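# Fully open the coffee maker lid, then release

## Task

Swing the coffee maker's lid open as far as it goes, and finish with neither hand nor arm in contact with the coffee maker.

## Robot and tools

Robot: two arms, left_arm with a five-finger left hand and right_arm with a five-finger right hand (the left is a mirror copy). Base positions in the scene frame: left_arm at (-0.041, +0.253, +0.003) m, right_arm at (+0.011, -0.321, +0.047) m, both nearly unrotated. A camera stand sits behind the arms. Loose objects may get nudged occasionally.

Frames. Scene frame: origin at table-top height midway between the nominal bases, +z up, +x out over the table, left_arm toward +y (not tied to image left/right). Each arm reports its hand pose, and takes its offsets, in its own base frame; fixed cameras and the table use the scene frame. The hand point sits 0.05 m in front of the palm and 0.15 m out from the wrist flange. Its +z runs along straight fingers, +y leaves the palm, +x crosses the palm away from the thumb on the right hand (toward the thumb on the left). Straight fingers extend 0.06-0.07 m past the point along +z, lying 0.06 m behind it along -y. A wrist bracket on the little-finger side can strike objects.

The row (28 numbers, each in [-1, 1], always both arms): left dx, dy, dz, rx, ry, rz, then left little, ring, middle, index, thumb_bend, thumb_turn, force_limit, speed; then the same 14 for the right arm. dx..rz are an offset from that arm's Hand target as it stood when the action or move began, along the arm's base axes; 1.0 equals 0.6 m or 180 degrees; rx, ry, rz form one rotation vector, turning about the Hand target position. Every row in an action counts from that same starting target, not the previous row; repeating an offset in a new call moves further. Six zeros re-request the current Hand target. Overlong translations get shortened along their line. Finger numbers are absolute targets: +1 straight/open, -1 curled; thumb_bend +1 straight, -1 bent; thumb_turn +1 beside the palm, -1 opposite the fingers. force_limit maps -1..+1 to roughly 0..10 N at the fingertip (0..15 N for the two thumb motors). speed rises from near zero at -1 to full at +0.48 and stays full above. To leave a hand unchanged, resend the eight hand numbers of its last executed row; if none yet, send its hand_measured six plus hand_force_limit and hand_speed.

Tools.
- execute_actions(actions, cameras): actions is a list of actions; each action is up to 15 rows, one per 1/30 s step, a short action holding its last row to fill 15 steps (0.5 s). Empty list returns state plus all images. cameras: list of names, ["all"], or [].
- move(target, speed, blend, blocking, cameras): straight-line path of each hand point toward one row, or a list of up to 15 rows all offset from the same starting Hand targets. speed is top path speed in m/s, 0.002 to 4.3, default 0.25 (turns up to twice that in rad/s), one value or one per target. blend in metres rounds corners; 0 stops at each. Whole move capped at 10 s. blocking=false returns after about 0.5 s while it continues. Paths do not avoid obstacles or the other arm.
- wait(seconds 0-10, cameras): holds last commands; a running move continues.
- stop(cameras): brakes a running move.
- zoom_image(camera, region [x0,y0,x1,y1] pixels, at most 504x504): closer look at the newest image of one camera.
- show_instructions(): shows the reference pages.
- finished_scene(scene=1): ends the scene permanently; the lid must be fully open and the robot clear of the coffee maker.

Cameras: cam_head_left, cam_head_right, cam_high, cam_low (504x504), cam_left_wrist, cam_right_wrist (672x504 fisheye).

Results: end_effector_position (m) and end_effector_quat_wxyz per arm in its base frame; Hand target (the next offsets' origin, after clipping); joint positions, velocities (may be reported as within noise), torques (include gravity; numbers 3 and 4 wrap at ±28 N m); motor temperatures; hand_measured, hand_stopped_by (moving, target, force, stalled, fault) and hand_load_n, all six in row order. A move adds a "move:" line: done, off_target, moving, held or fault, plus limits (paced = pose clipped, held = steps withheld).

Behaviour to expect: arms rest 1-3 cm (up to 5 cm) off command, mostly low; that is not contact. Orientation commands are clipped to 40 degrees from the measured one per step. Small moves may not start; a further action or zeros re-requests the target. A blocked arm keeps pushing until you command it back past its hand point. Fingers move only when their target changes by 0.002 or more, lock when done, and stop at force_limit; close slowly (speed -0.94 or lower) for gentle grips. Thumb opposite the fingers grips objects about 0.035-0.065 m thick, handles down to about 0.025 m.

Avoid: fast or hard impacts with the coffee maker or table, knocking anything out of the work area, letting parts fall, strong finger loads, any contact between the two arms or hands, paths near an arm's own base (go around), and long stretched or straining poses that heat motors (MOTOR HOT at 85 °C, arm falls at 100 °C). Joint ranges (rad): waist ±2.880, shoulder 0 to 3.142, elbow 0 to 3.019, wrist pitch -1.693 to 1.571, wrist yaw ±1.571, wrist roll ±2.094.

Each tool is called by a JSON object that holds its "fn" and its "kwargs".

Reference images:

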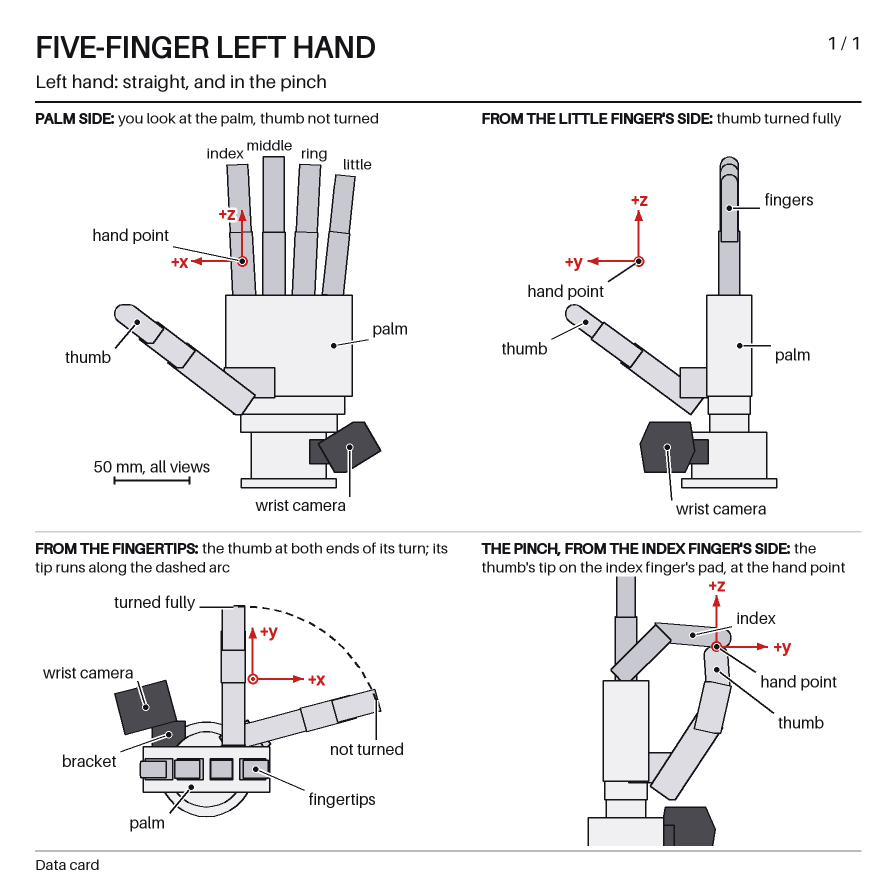

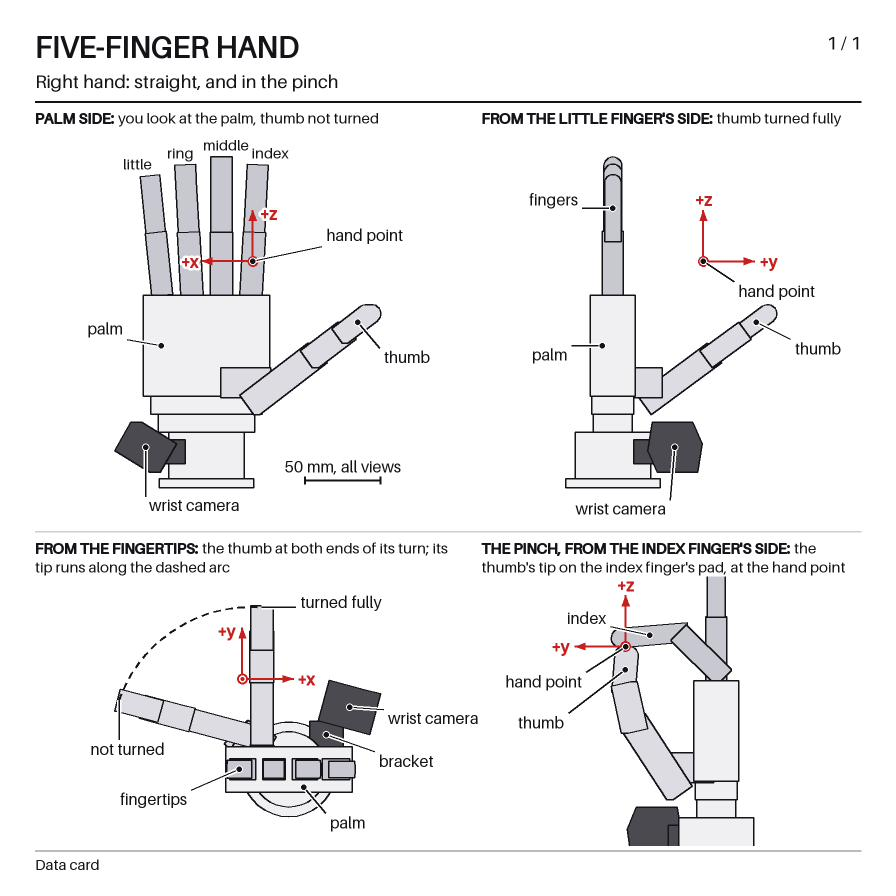

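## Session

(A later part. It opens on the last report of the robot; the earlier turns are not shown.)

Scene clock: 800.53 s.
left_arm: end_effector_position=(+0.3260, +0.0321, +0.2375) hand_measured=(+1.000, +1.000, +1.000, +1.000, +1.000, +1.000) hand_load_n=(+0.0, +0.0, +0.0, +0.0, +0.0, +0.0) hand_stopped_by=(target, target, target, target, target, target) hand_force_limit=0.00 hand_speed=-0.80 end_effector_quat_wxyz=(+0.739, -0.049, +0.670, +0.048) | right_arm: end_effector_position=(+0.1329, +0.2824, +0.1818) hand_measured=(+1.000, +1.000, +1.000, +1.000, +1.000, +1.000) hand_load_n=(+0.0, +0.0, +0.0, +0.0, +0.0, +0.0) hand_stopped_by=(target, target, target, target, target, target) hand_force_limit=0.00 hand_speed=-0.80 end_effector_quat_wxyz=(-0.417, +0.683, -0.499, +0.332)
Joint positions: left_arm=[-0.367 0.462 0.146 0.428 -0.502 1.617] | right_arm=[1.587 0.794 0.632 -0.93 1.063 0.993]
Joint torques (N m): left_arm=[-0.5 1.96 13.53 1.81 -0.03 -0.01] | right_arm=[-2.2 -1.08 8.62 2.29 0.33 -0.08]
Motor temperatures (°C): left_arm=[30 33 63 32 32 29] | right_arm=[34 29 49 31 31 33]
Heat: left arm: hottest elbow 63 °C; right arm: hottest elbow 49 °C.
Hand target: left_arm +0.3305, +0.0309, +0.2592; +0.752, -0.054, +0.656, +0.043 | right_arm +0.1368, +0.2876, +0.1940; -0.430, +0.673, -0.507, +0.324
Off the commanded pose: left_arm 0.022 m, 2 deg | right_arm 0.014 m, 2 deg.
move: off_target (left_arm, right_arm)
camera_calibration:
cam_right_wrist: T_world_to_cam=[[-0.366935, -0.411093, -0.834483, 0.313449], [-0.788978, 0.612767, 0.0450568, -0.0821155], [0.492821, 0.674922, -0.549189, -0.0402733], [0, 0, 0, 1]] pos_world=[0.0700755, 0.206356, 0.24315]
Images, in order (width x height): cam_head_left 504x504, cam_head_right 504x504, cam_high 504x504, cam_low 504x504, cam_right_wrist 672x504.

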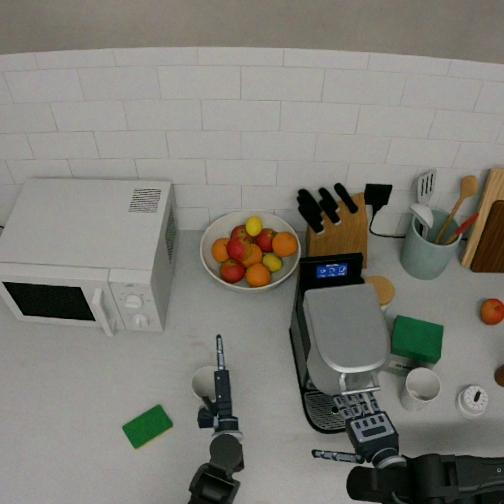

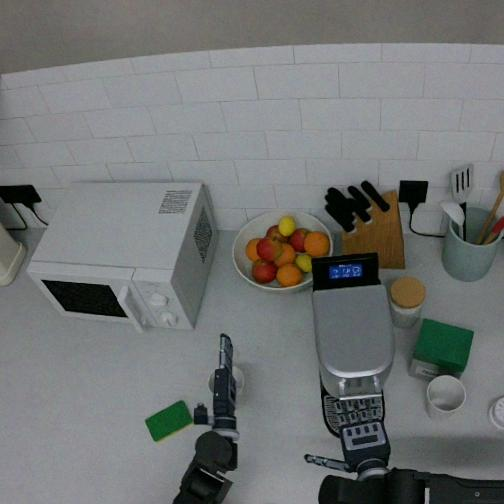

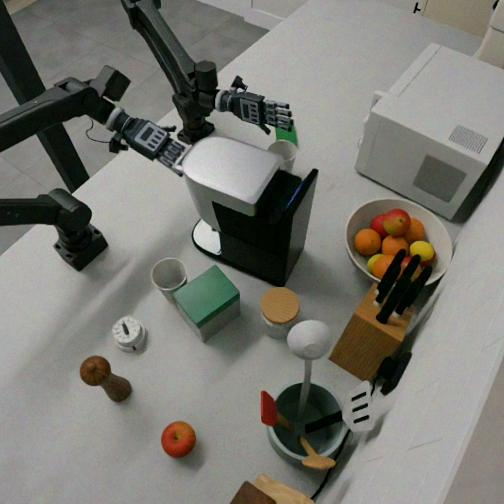

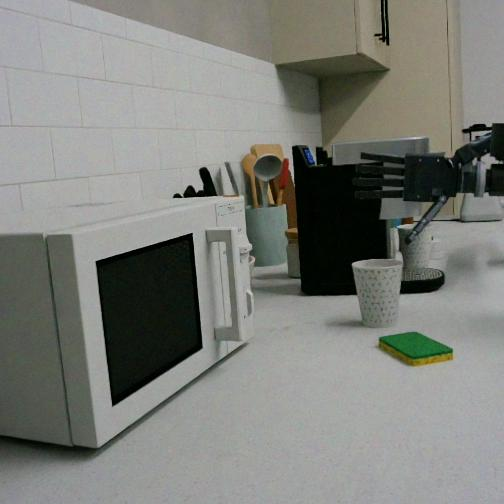

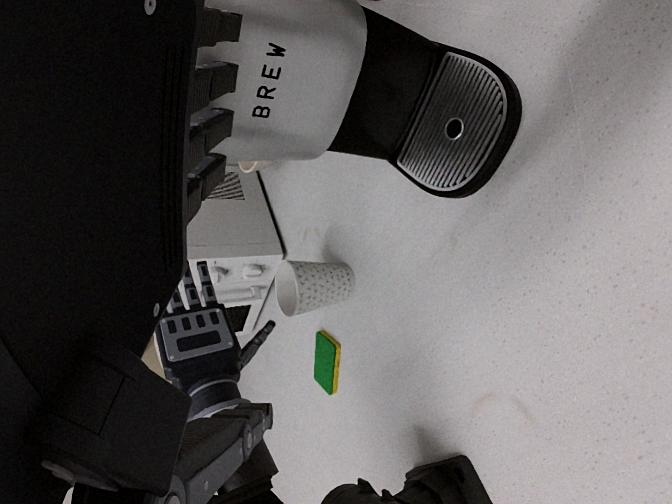

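{"fn": "move", "kwargs": {"target": [0,0,0,0,0,0,1,1,1,1,1,1,0,-0.8, 0,0,0.0833,0,0,0,1,1,1,1,1,1,0,-0.8], "speed": 0.1, "cameras": ["cam_right_wrist","cam_head_right","cam_high","cam_low"]}}

{"fn": "zoom_image", "kwargs": {"camera": "cam_head_right", "region": [310, 340, 450, 480]}}

{"fn": "zoom_image", "kwargs": {"camera": "cam_high", "region": [100, 100, 330, 280]}}

Scene clock: 816.17 s.
left_arm: end_effector_position=(+0.3260, +0.0321, +0.2375) hand_measured=(+1.000, +1.000, +1.000, +1.000, +1.000, +1.000) hand_load_n=(+0.0, +0.0, +0.0, +0.0, +0.0, +0.0) hand_stopped_by=(target, target, target, target, target, target) hand_force_limit=0.00 hand_speed=-0.80 end_effector_quat_wxyz=(+0.739, -0.049, +0.670, +0.048) | right_arm: end_effector_position=(+0.1325, +0.2793, +0.2112) hand_measured=(+1.000, +1.000, +1.000, +1.000, +1.000, +1.000) hand_load_n=(-0.5, +0.0, -0.5, +0.0, +0.0, +0.0) hand_stopped_by=(target, target, target, target, target, target) hand_force_limit=0.00 hand_speed=-0.80 end_effector_quat_wxyz=(-0.413, +0.688, -0.496, +0.333)
Joint positions: left_arm=[-0.367 0.462 0.146 0.428 -0.502 1.617] | right_arm=[1.585 0.775 0.706 -1.026 1.057 0.984]
Joint torques (N m): left_arm=[-0.44 1.96 13.56 1.81 -0.03 -0.01] | right_arm=[-2.02 -0.73 12.3 0.87 0.48 -0.02]
Motor temperatures (°C): left_arm=[30 32 63 32 32 29] | right_arm=[34 29 48 31 31 33]
Heat: left arm: hottest elbow 63 °C; right arm: hottest elbow 48 °C.
Hand target: left_arm +0.3305, +0.0309, +0.2592; +0.752, -0.054, +0.656, +0.043 | right_arm +0.1368, +0.2876, +0.2440; -0.430, +0.673, -0.507, +0.324
Off the commanded pose: left_arm 0.022 m, 2 deg | right_arm 0.034 m, 3 deg.
move: off_target (left_arm, right_arm)
camera_calibration:
cam_right_wrist: T_world_to_cam=[[-0.367367, -0.42359, -0.828017, 0.338725], [-0.792093, 0.6091, 0.0398309, -0.0793726], [0.487473, 0.670499, -0.559286, -0.0176698], [0, 0, 0, 1]] pos_world=[0.0701796, 0.203674, 0.273749]
Images, in order (width x height): cam_head_right 504x504, cam_high 504x504, cam_low 504x504, cam_right_wrist 672x504.

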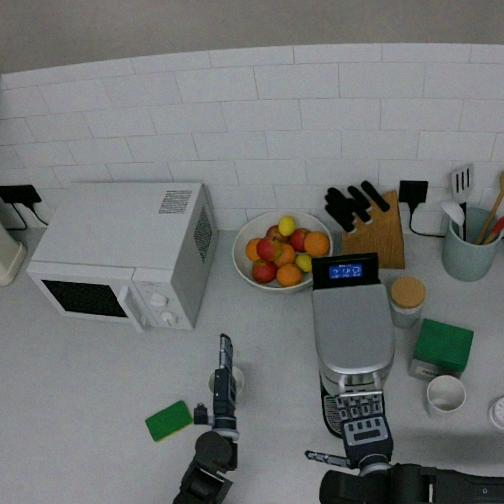

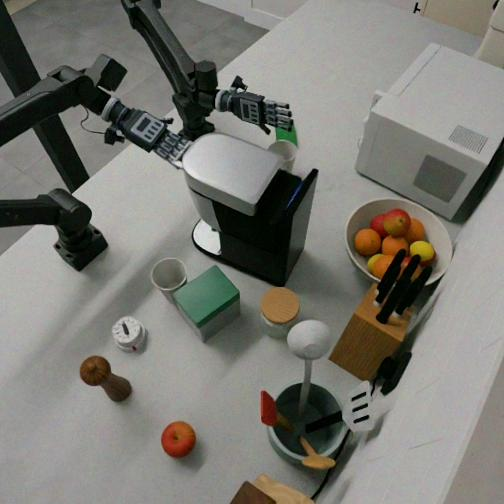

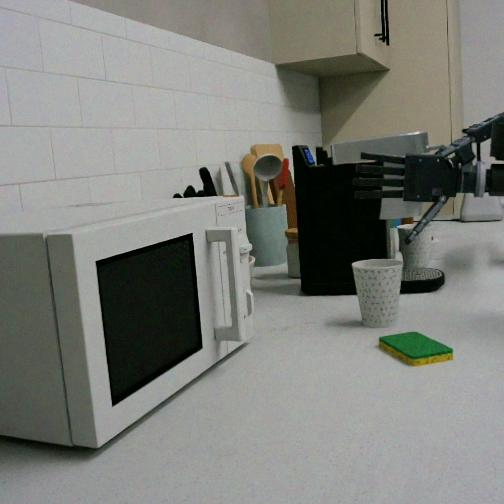

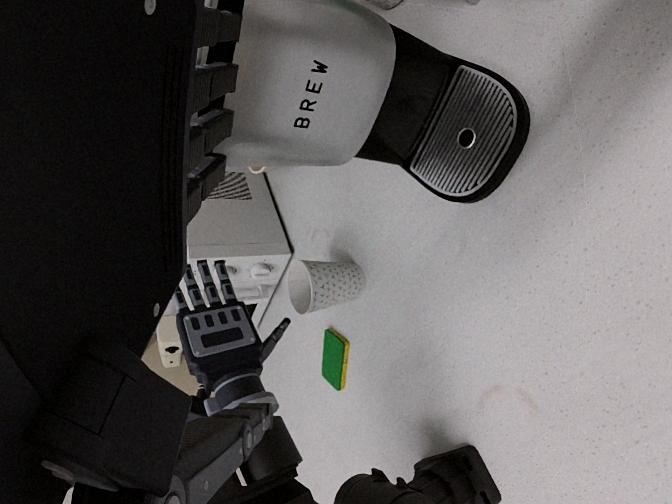

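Scaled by 3.600.

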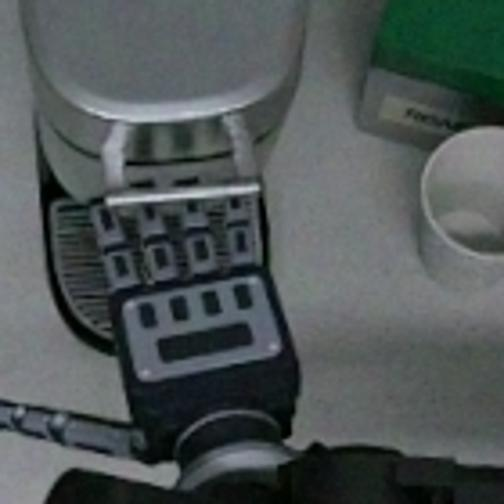

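Scaled by 2.191.

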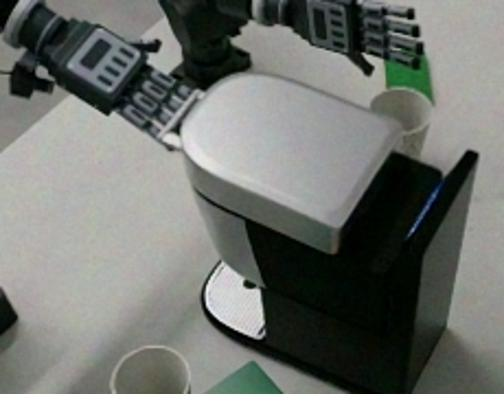

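{"fn": "move", "kwargs": {"target": [[0,0,0,0,0,0,1,1,1,1,1,1,0,-0.8, 0.0082,0.0014,0.058,0,0,0,1,1,1,1,1,1,0,-0.8],[0,0,0,0,0,0,1,1,1,1,1,1,0,-0.8, 0.0658,0.0109,0.1167,0,0,0,1,1,1,1,1,1,0,-0.8]], "speed": 0.1, "blend": 0.01, "cameras": ["cam_right_wrist","cam_head_right","cam_high","cam_low"]}}

{"fn": "zoom_image", "kwargs": {"camera": "cam_head_right", "region": [310, 320, 450, 460]}}

{"fn": "zoom_image", "kwargs": {"camera": "cam_high", "region": [100, 80, 330, 280]}}

{"fn": "zoom_image", "kwargs": {"camera": "cam_low", "region": [290, 80, 490, 280]}}

Scene clock: 841.70 s.
left_arm: end_effector_position=(+0.3260, +0.0321, +0.2375) hand_measured=(+1.000, +1.000, +1.000, +1.000, +1.000, +1.000) hand_load_n=(+0.0, +0.0, +0.0, +0.0, +0.0, +0.0) hand_stopped_by=(target, target, target, target, target, target) hand_force_limit=0.00 hand_speed=-0.80 end_effector_quat_wxyz=(+0.739, -0.049, +0.670, +0.048) | right_arm: end_effector_position=(+0.1680, +0.2833, +0.2780) hand_measured=(+1.000, +1.000, +1.000, +1.000, +1.000, +1.000) hand_load_n=(-1.0, +0.0, +0.0, +0.0, +0.0, +0.0) hand_stopped_by=(target, target, target, target, target, target) hand_force_limit=0.00 hand_speed=-0.80 end_effector_quat_wxyz=(-0.400, +0.695, -0.496, +0.334)
Joint positions: left_arm=[-0.367 0.462 0.146 0.428 -0.502 1.617] | right_arm=[1.417 0.775 0.871 -1.008 0.955 0.735]
Joint torques (N m): left_arm=[-0.44 1.96 13.53 1.81 -0.03 -0.01] | right_arm=[-2.26 -0.67 12.25 2.7 0.31 -0.12]
Motor temperatures (°C): left_arm=[30 32 63 32 32 29] | right_arm=[34 29 50 31 31 32]
Heat: left arm: hottest elbow 63 °C; right arm: hottest elbow 50 °C.
Hand target: left_arm +0.3305, +0.0309, +0.2592; +0.752, -0.054, +0.656, +0.043 | right_arm +0.1763, +0.2941, +0.3140; -0.430, +0.673, -0.507, +0.324
Off the commanded pose: left_arm 0.022 m, 2 deg | right_arm 0.038 m, 5 deg.
move: off_target (left_arm, right_arm)
camera_calibration:
cam_right_wrist: T_world_to_cam=[[-0.381028, -0.443303, -0.811357, 0.412019], [-0.789831, 0.612243, 0.0364063, -0.0566502], [0.480609, 0.654706, -0.583416, 0.0119672], [0, 0, 0, 1]] pos_world=[0.106495, 0.209498, 0.343339]
Images, in order (width x height): cam_head_right 504x504, cam_high 504x504, cam_low 504x504, cam_right_wrist 672x504.

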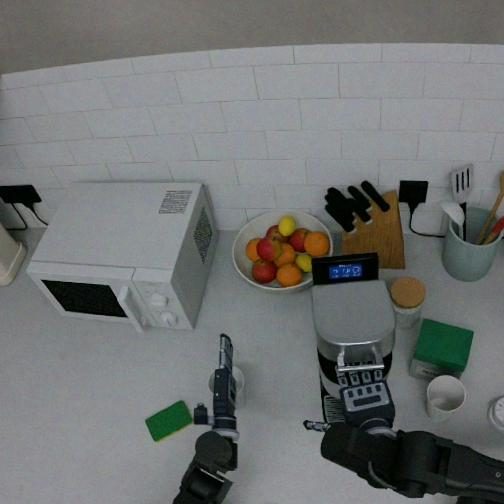

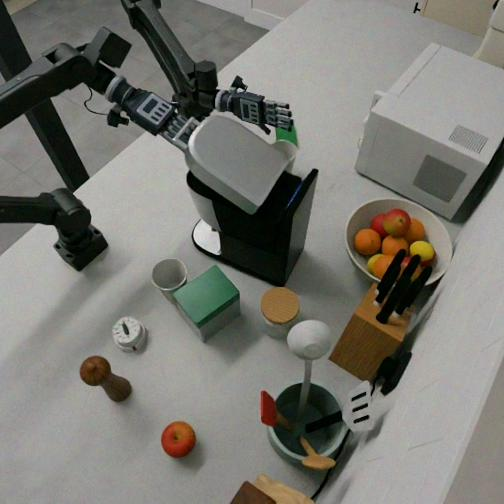

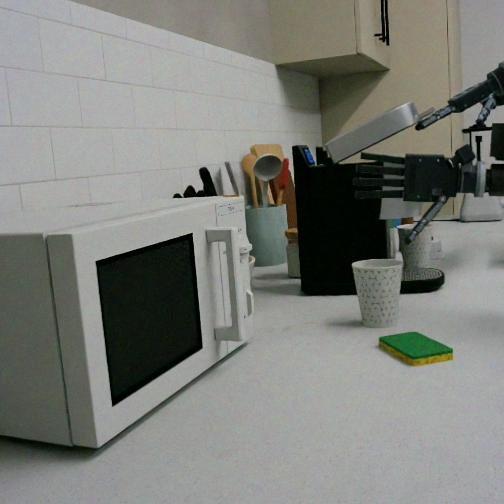

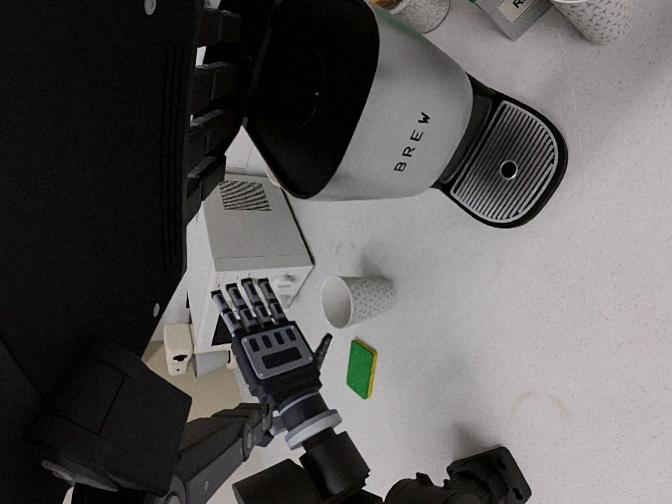

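Scaled by 3.600.

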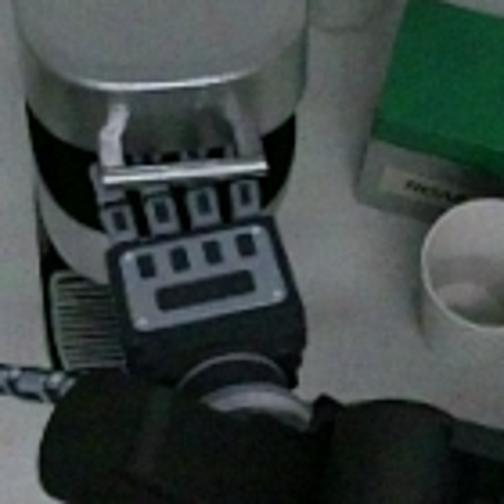

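Scaled by 2.191.

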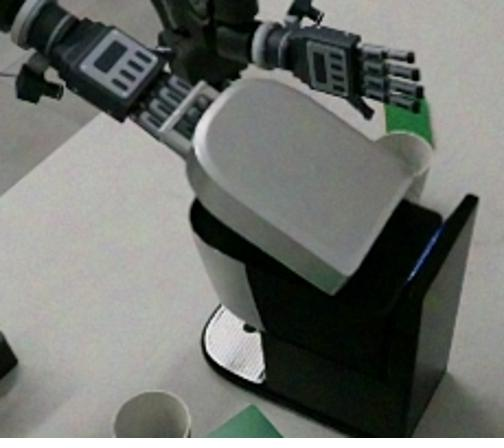

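Scaled by 2.520.

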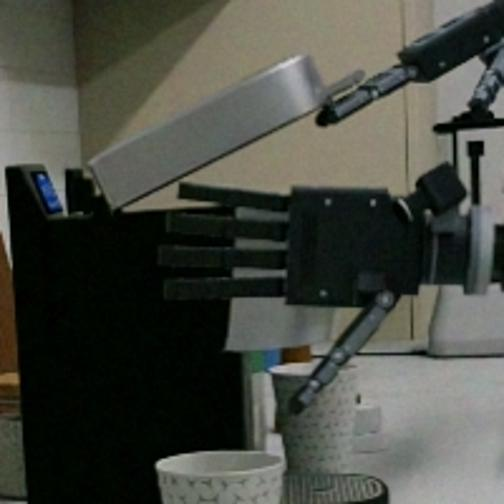

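{"fn": "move", "kwargs": {"target": [0,0,0,0,0,0,1,1,1,1,1,1,0,-0.8, 0.0997,0.0202,0.0687,0.0135,-0.0539,0,1,1,1,1,1,1,0,-0.8], "speed": 0.1, "cameras": ["cam_right_wrist","cam_head_right","cam_high","cam_low"]}}

{"fn": "zoom_image", "kwargs": {"camera": "cam_low", "region": [290, 60, 490, 260]}}

{"fn": "zoom_image", "kwargs": {"camera": "cam_high", "region": [100, 80, 330, 280]}}

Scene clock: 899.37 s.
left_arm: end_effector_position=(+0.3260, +0.0321, +0.2375) hand_measured=(+1.000, +1.000, +1.000, +1.000, +1.000, +1.000) hand_load_n=(+0.0, +0.0, -0.5, +0.0, +0.0, +0.0) hand_stopped_by=(target, target, target, target, target, target) hand_force_limit=0.00 hand_speed=-0.80 end_effector_quat_wxyz=(+0.739, -0.049, +0.670, +0.048) | right_arm: end_effector_position=(+0.2286, +0.3042, +0.3285) hand_measured=(+1.000, +1.000, +1.000, +1.000, +1.000, +1.000) hand_load_n=(+0.0, +0.0, +0.0, +0.0, +0.0, +0.0) hand_stopped_by=(target, target, target, target, target, target) hand_force_limit=0.00 hand_speed=-0.80 end_effector_quat_wxyz=(-0.464, +0.654, -0.469, +0.370)
Joint positions: left_arm=[-0.367 0.462 0.146 0.428 -0.502 1.617] | right_arm=[1.26 0.775 0.871 -0.604 0.922 0.367]
Joint torques (N m): left_arm=[-0.44 1.9 13.57 1.81 -0.03 -0.01] | right_arm=[-2.26 -0.97 10.7 3.08 0.07 -0.13]
Motor temperatures (°C): left_arm=[30 32 64 32 32 29] | right_arm=[33 29 48 31 30 33]
Heat: left arm: hottest elbow 64 °C; right arm: hottest elbow 48 °C.
Hand target: left_arm +0.3305, +0.0309, +0.2592; +0.752, -0.054, +0.656, +0.043 | right_arm +0.2361, +0.3063, +0.3553; -0.486, +0.634, -0.476, +0.369
Off the commanded pose: left_arm 0.022 m, 2 deg | right_arm 0.028 m, 3 deg.
move: off_target (left_arm, right_arm)
camera_calibration:
cam_right_wrist: T_world_to_cam=[[-0.237653, -0.387669, -0.890637, 0.461702], [-0.795114, 0.604322, -0.0508803, 0.00899095], [0.557956, 0.696066, -0.45186, -0.0748147], [0, 0, 0, 1]] pos_world=[0.158617, 0.22563, 0.377861]
Images, in order (width x height): cam_head_right 504x504, cam_high 504x504, cam_low 504x504, cam_right_wrist 672x504.

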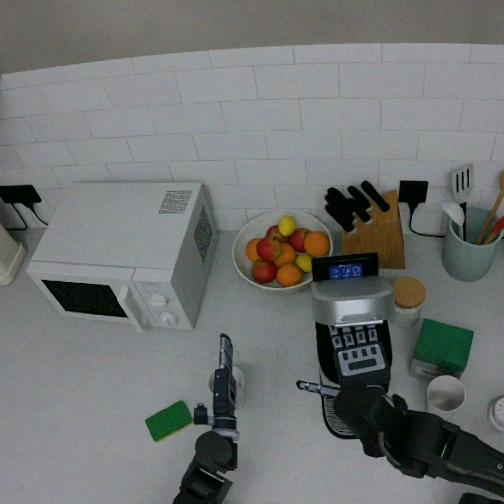

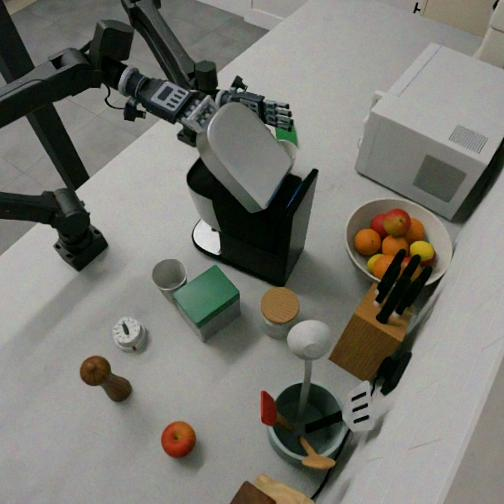

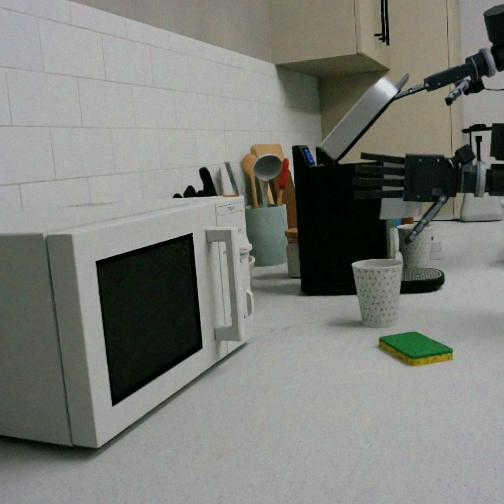

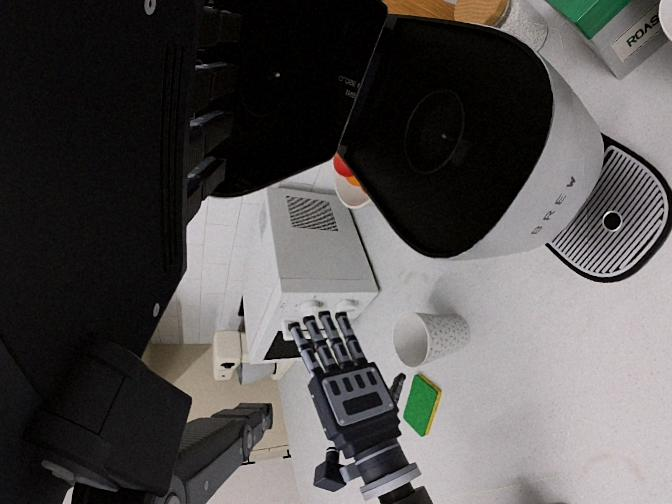

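Scaled by 2.520.

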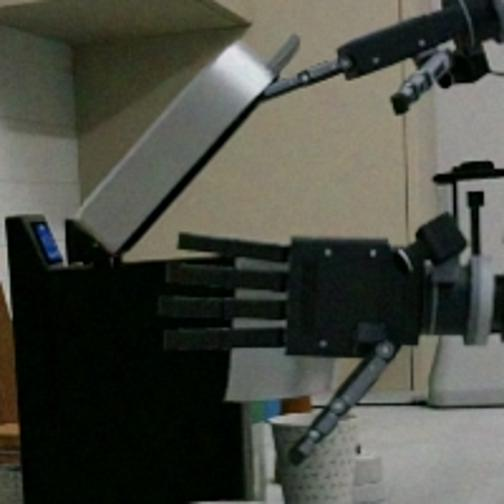

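Scaled by 2.191.

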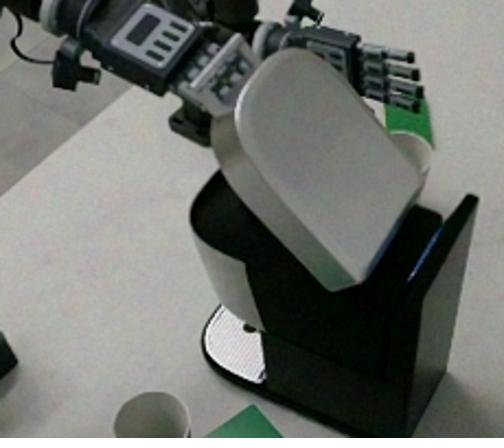

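{"fn": "move", "kwargs": {"target": [0,0,0,0,0,0,1,1,1,1,1,1,0,-0.8, 0.0833,0.0166,0.005,0,0,0,1,1,1,1,1,1,0,-0.8], "speed": 0.1, "cameras": ["cam_right_wrist","cam_high","cam_low"]}}

{"fn": "zoom_image", "kwargs": {"camera": "cam_low", "region": [290, 60, 490, 260]}}

{"fn": "zoom_image", "kwargs": {"camera": "cam_high", "region": [100, 80, 330, 280]}}

Scene clock: 924.97 s.
left_arm: end_effector_position=(+0.3260, +0.0321, +0.2375) hand_measured=(+1.000, +1.000, +1.000, +1.000, +1.000, +1.000) hand_load_n=(+0.0, +0.0, +0.0, +0.0, +0.0, +0.0) hand_stopped_by=(target, target, target, target, target, target) hand_force_limit=0.00 hand_speed=-0.80 end_effector_quat_wxyz=(+0.739, -0.049, +0.670, +0.048) | right_arm: end_effector_position=(+0.2757, +0.3069, +0.3189) hand_measured=(+1.000, +1.000, +1.000, +1.000, +1.000, +1.000) hand_load_n=(+0.0, +0.0, -0.5, +0.0, +0.0, +0.0) hand_stopped_by=(target, target, target, target, target, target) hand_force_limit=0.00 hand_speed=-0.80 end_effector_quat_wxyz=(-0.456, +0.657, -0.473, +0.368)
Joint positions: left_arm=[-0.367 0.462 0.146 0.428 -0.502 1.617] | right_arm=[1.091 0.837 0.871 -0.485 0.771 0.27]
Joint torques (N m): left_arm=[-0.38 1.96 13.55 1.81 -0.03 -0.01] | right_arm=[-2.14 -0.97 12.77 3.14 0.01 -0.07]
Motor temperatures (°C): left_arm=[30 32 64 32 32 29] | right_arm=[33 29 47 31 30 33]
Heat: left arm: hottest elbow 64 °C; right arm: hottest elbow 47 °C.
Hand target: left_arm +0.3305, +0.0309, +0.2592; +0.752, -0.054, +0.656, +0.043 | right_arm +0.2861, +0.3162, +0.3583; -0.486, +0.634, -0.476, +0.369
Off the commanded pose: left_arm 0.022 m, 2 deg | right_arm 0.042 m, 4 deg.
move: off_target (left_arm, right_arm)
camera_calibration:
cam_right_wrist: T_world_to_cam=[[-0.254968, -0.393738, -0.883154, 0.469514], [-0.792311, 0.608628, -0.0426046, 0.0394866], [0.554287, 0.68887, -0.467144, -0.0992969], [0, 0, 0, 1]] pos_world=[0.206036, 0.229236, 0.36995]
Images, in order (width x height): cam_high 504x504, cam_low 504x504, cam_right_wrist 672x504.

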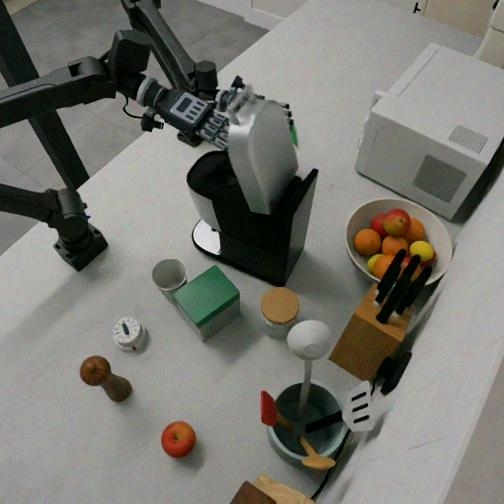

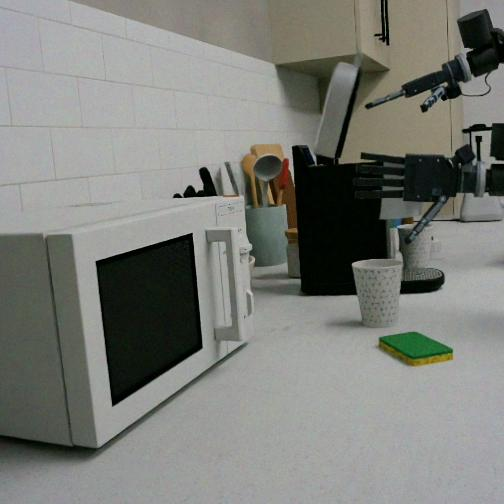

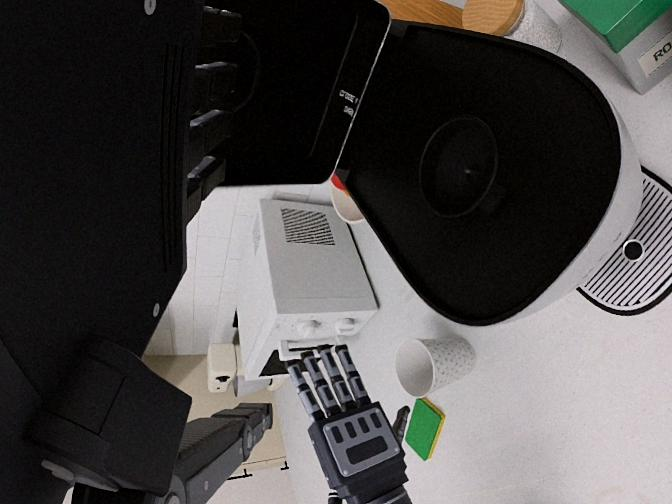

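Scaled by 2.520.

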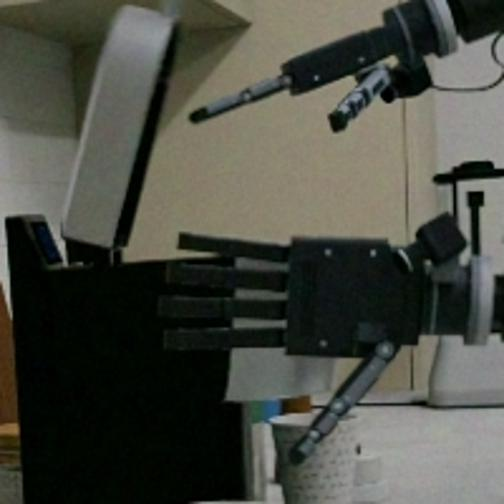

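Scaled by 2.191.

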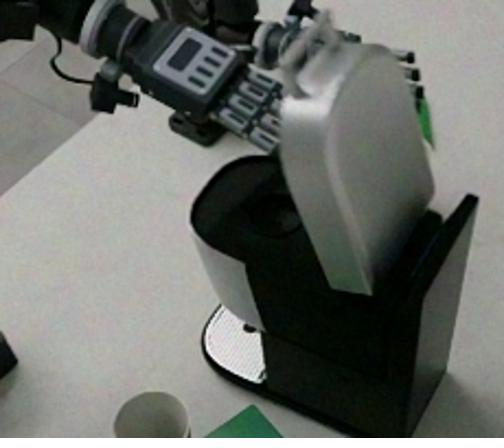

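{"fn": "wait", "kwargs": {"seconds": 0.2, "cameras": ["cam_low","cam_high","cam_head_right"]}}

{"fn": "zoom_image", "kwargs": {"camera": "cam_low", "region": [290, 60, 490, 260]}}

{"fn": "zoom_image", "kwargs": {"camera": "cam_high", "region": [100, 80, 330, 280]}}

Scene clock: 934.70 s.
left_arm: end_effector_position=(+0.3260, +0.0321, +0.2375) hand_measured=(+1.000, +1.000, +1.000, +1.000, +1.000, +1.000) hand_load_n=(+0.0, +0.0, +0.0, +0.0, +0.0, +0.0) hand_stopped_by=(target, target, target, target, target, target) hand_force_limit=0.00 hand_speed=-0.80 end_effector_quat_wxyz=(+0.739, -0.049, +0.670, +0.048) | right_arm: end_effector_position=(+0.2757, +0.3069, +0.3189) hand_measured=(+1.000, +1.000, +1.000, +1.000, +1.000, +1.000) hand_load_n=(+0.0, +0.0, +0.0, +0.0, +0.0, +0.0) hand_stopped_by=(target, target, target, target, target, target) hand_force_limit=0.00 hand_speed=-0.80 end_effector_quat_wxyz=(-0.456, +0.657, -0.473, +0.368)
Joint positions: left_arm=[-0.367 0.462 0.146 0.428 -0.502 1.617] | right_arm=[1.091 0.837 0.871 -0.485 0.771 0.27]
Joint torques (N m): left_arm=[-0.44 1.96 13.56 1.81 -0.04 0] | right_arm=[-2.14 -0.91 12.71 3.15 0.01 -0.08]
Motor temperatures (°C): left_arm=[30 32 64 32 32 29] | right_arm=[33 29 48 31 30 33]
Heat: left arm: hottest elbow 64 °C; right arm: hottest elbow 48 °C.
Hand target: left_arm +0.3305, +0.0309, +0.2592; +0.752, -0.054, +0.656, +0.043 | right_arm +0.2861, +0.3162, +0.3583; -0.486, +0.634, -0.476, +0.369
Off the commanded pose: left_arm 0.022 m, 2 deg | right_arm 0.042 m, 4 deg.
wait: 0.20 s; at rest from the start
Images, in order (width x height): cam_head_right 504x504, cam_high 504x504, cam_low 504x504.

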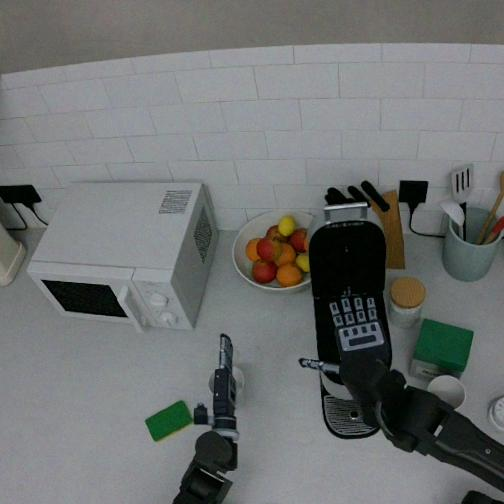

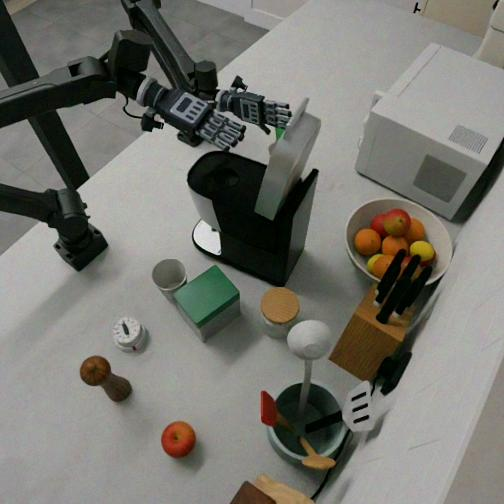

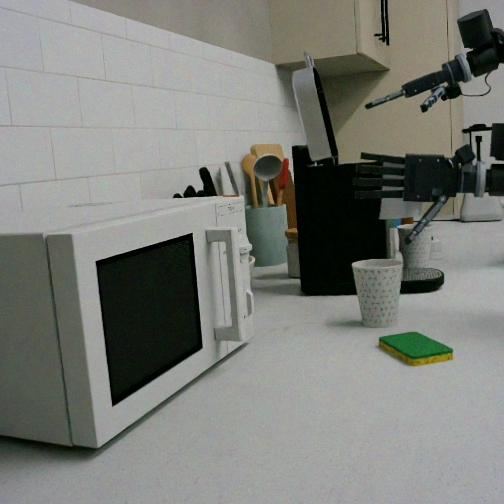

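Scaled by 2.520.

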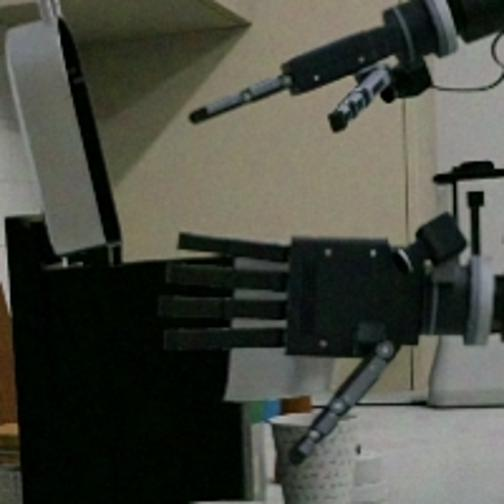

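Scaled by 2.191.

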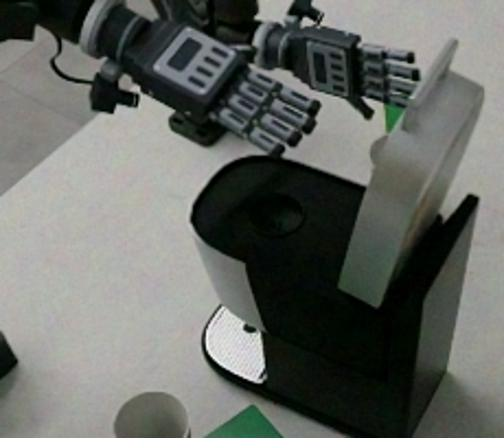

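{"fn": "wait", "kwargs": {"seconds": 0.2, "cameras": ["cam_low","cam_high","cam_head_left","cam_right_wrist"]}}

{"fn": "zoom_image", "kwargs": {"camera": "cam_low", "region": [280, 40, 380, 180]}}

{"fn": "zoom_image", "kwargs": {"camera": "cam_high", "region": [180, 80, 340, 240]}}

Scene clock: 950.67 s.
left_arm: end_effector_position=(+0.3260, +0.0321, +0.2375) hand_measured=(+1.000, +1.000, +1.000, +1.000, +1.000, +1.000) hand_load_n=(+0.0, +0.0, +0.0, +0.0, +0.0, +0.0) hand_stopped_by=(target, target, target, target, target, target) hand_force_limit=0.00 hand_speed=-0.80 end_effector_quat_wxyz=(+0.739, -0.049, +0.670, +0.048) | right_arm: end_effector_position=(+0.2757, +0.3069, +0.3189) hand_measured=(+1.000, +1.000, +1.000, +1.000, +1.000, +1.000) hand_load_n=(+0.0, +0.0, +0.0, +0.0, +0.0, +0.0) hand_stopped_by=(target, target, target, target, target, target) hand_force_limit=0.00 hand_speed=-0.80 end_effector_quat_wxyz=(-0.456, +0.657, -0.473, +0.368)
Joint positions: left_arm=[-0.367 0.462 0.146 0.428 -0.502 1.617] | right_arm=[1.091 0.837 0.871 -0.485 0.771 0.27]
Joint torques (N m): left_arm=[-0.5 1.96 13.56 1.81 -0.03 0] | right_arm=[-2.2 -0.91 12.75 3.17 0.01 -0.08]
Motor temperatures (°C): left_arm=[30 32 64 32 32 29] | right_arm=[33 29 48 31 30 33]
Heat: left arm: hottest elbow 64 °C; right arm: hottest elbow 48 °C.
Hand target: left_arm +0.3305, +0.0309, +0.2592; +0.752, -0.054, +0.656, +0.043 | right_arm +0.2861, +0.3162, +0.3583; -0.486, +0.634, -0.476, +0.369
Off the commanded pose: left_arm 0.022 m, 2 deg | right_arm 0.042 m, 4 deg.
wait: 0.20 s; at rest from the start
camera_calibration:
cam_right_wrist: T_world_to_cam=[[-0.254968, -0.393738, -0.883154, 0.469514], [-0.792311, 0.608628, -0.0426046, 0.0394866], [0.554287, 0.68887, -0.467144, -0.0992969], [0, 0, 0, 1]] pos_world=[0.206036, 0.229236, 0.36995]
Images, in order (width x height): cam_head_left 504x504, cam_high 504x504, cam_low 504x504, cam_right_wrist 672x504.

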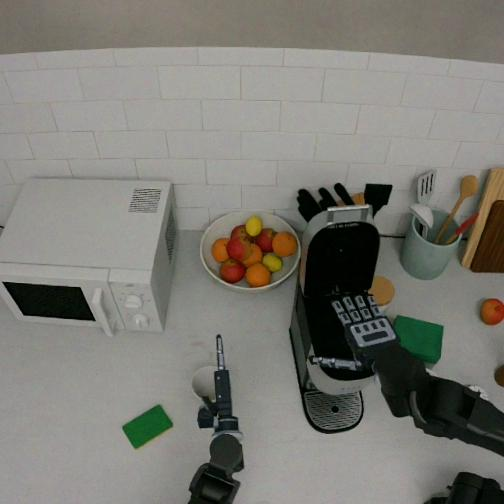

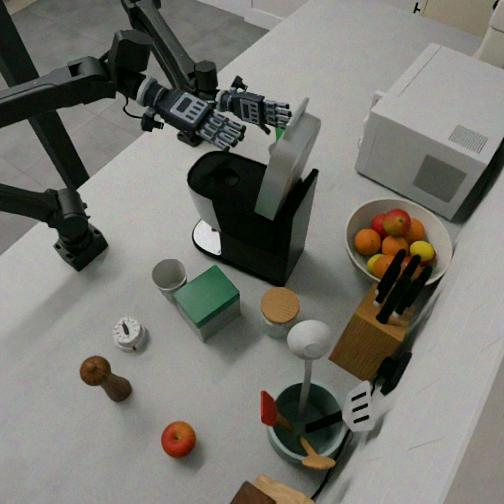

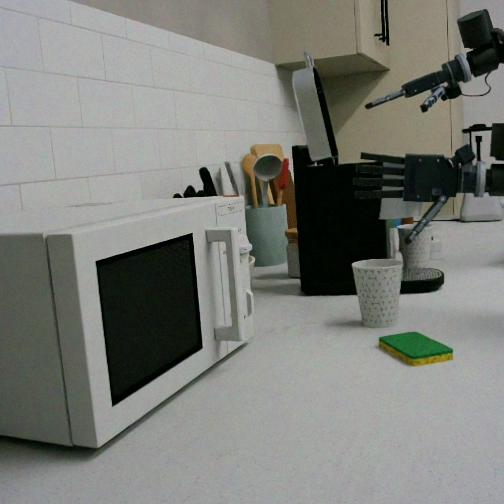

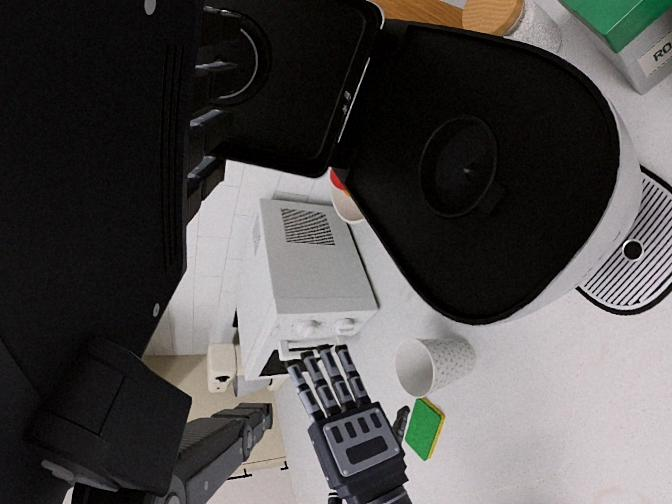

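Scaled by 3.600.

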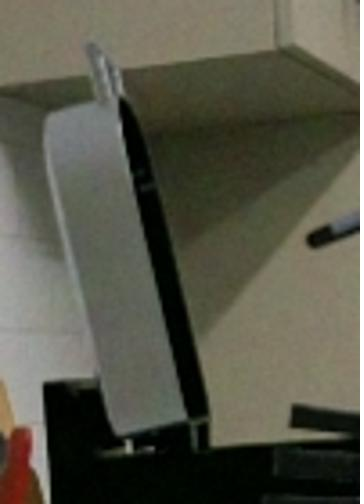

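Scaled by 3.150.

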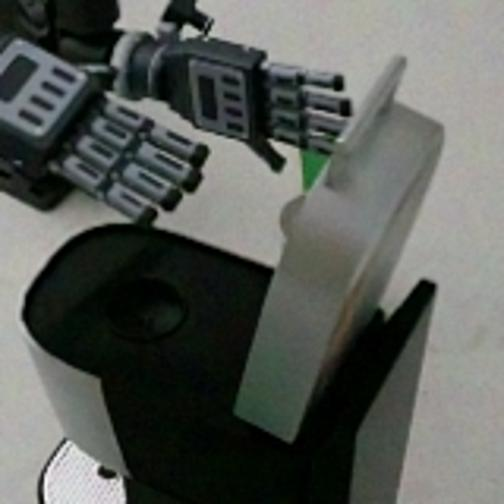

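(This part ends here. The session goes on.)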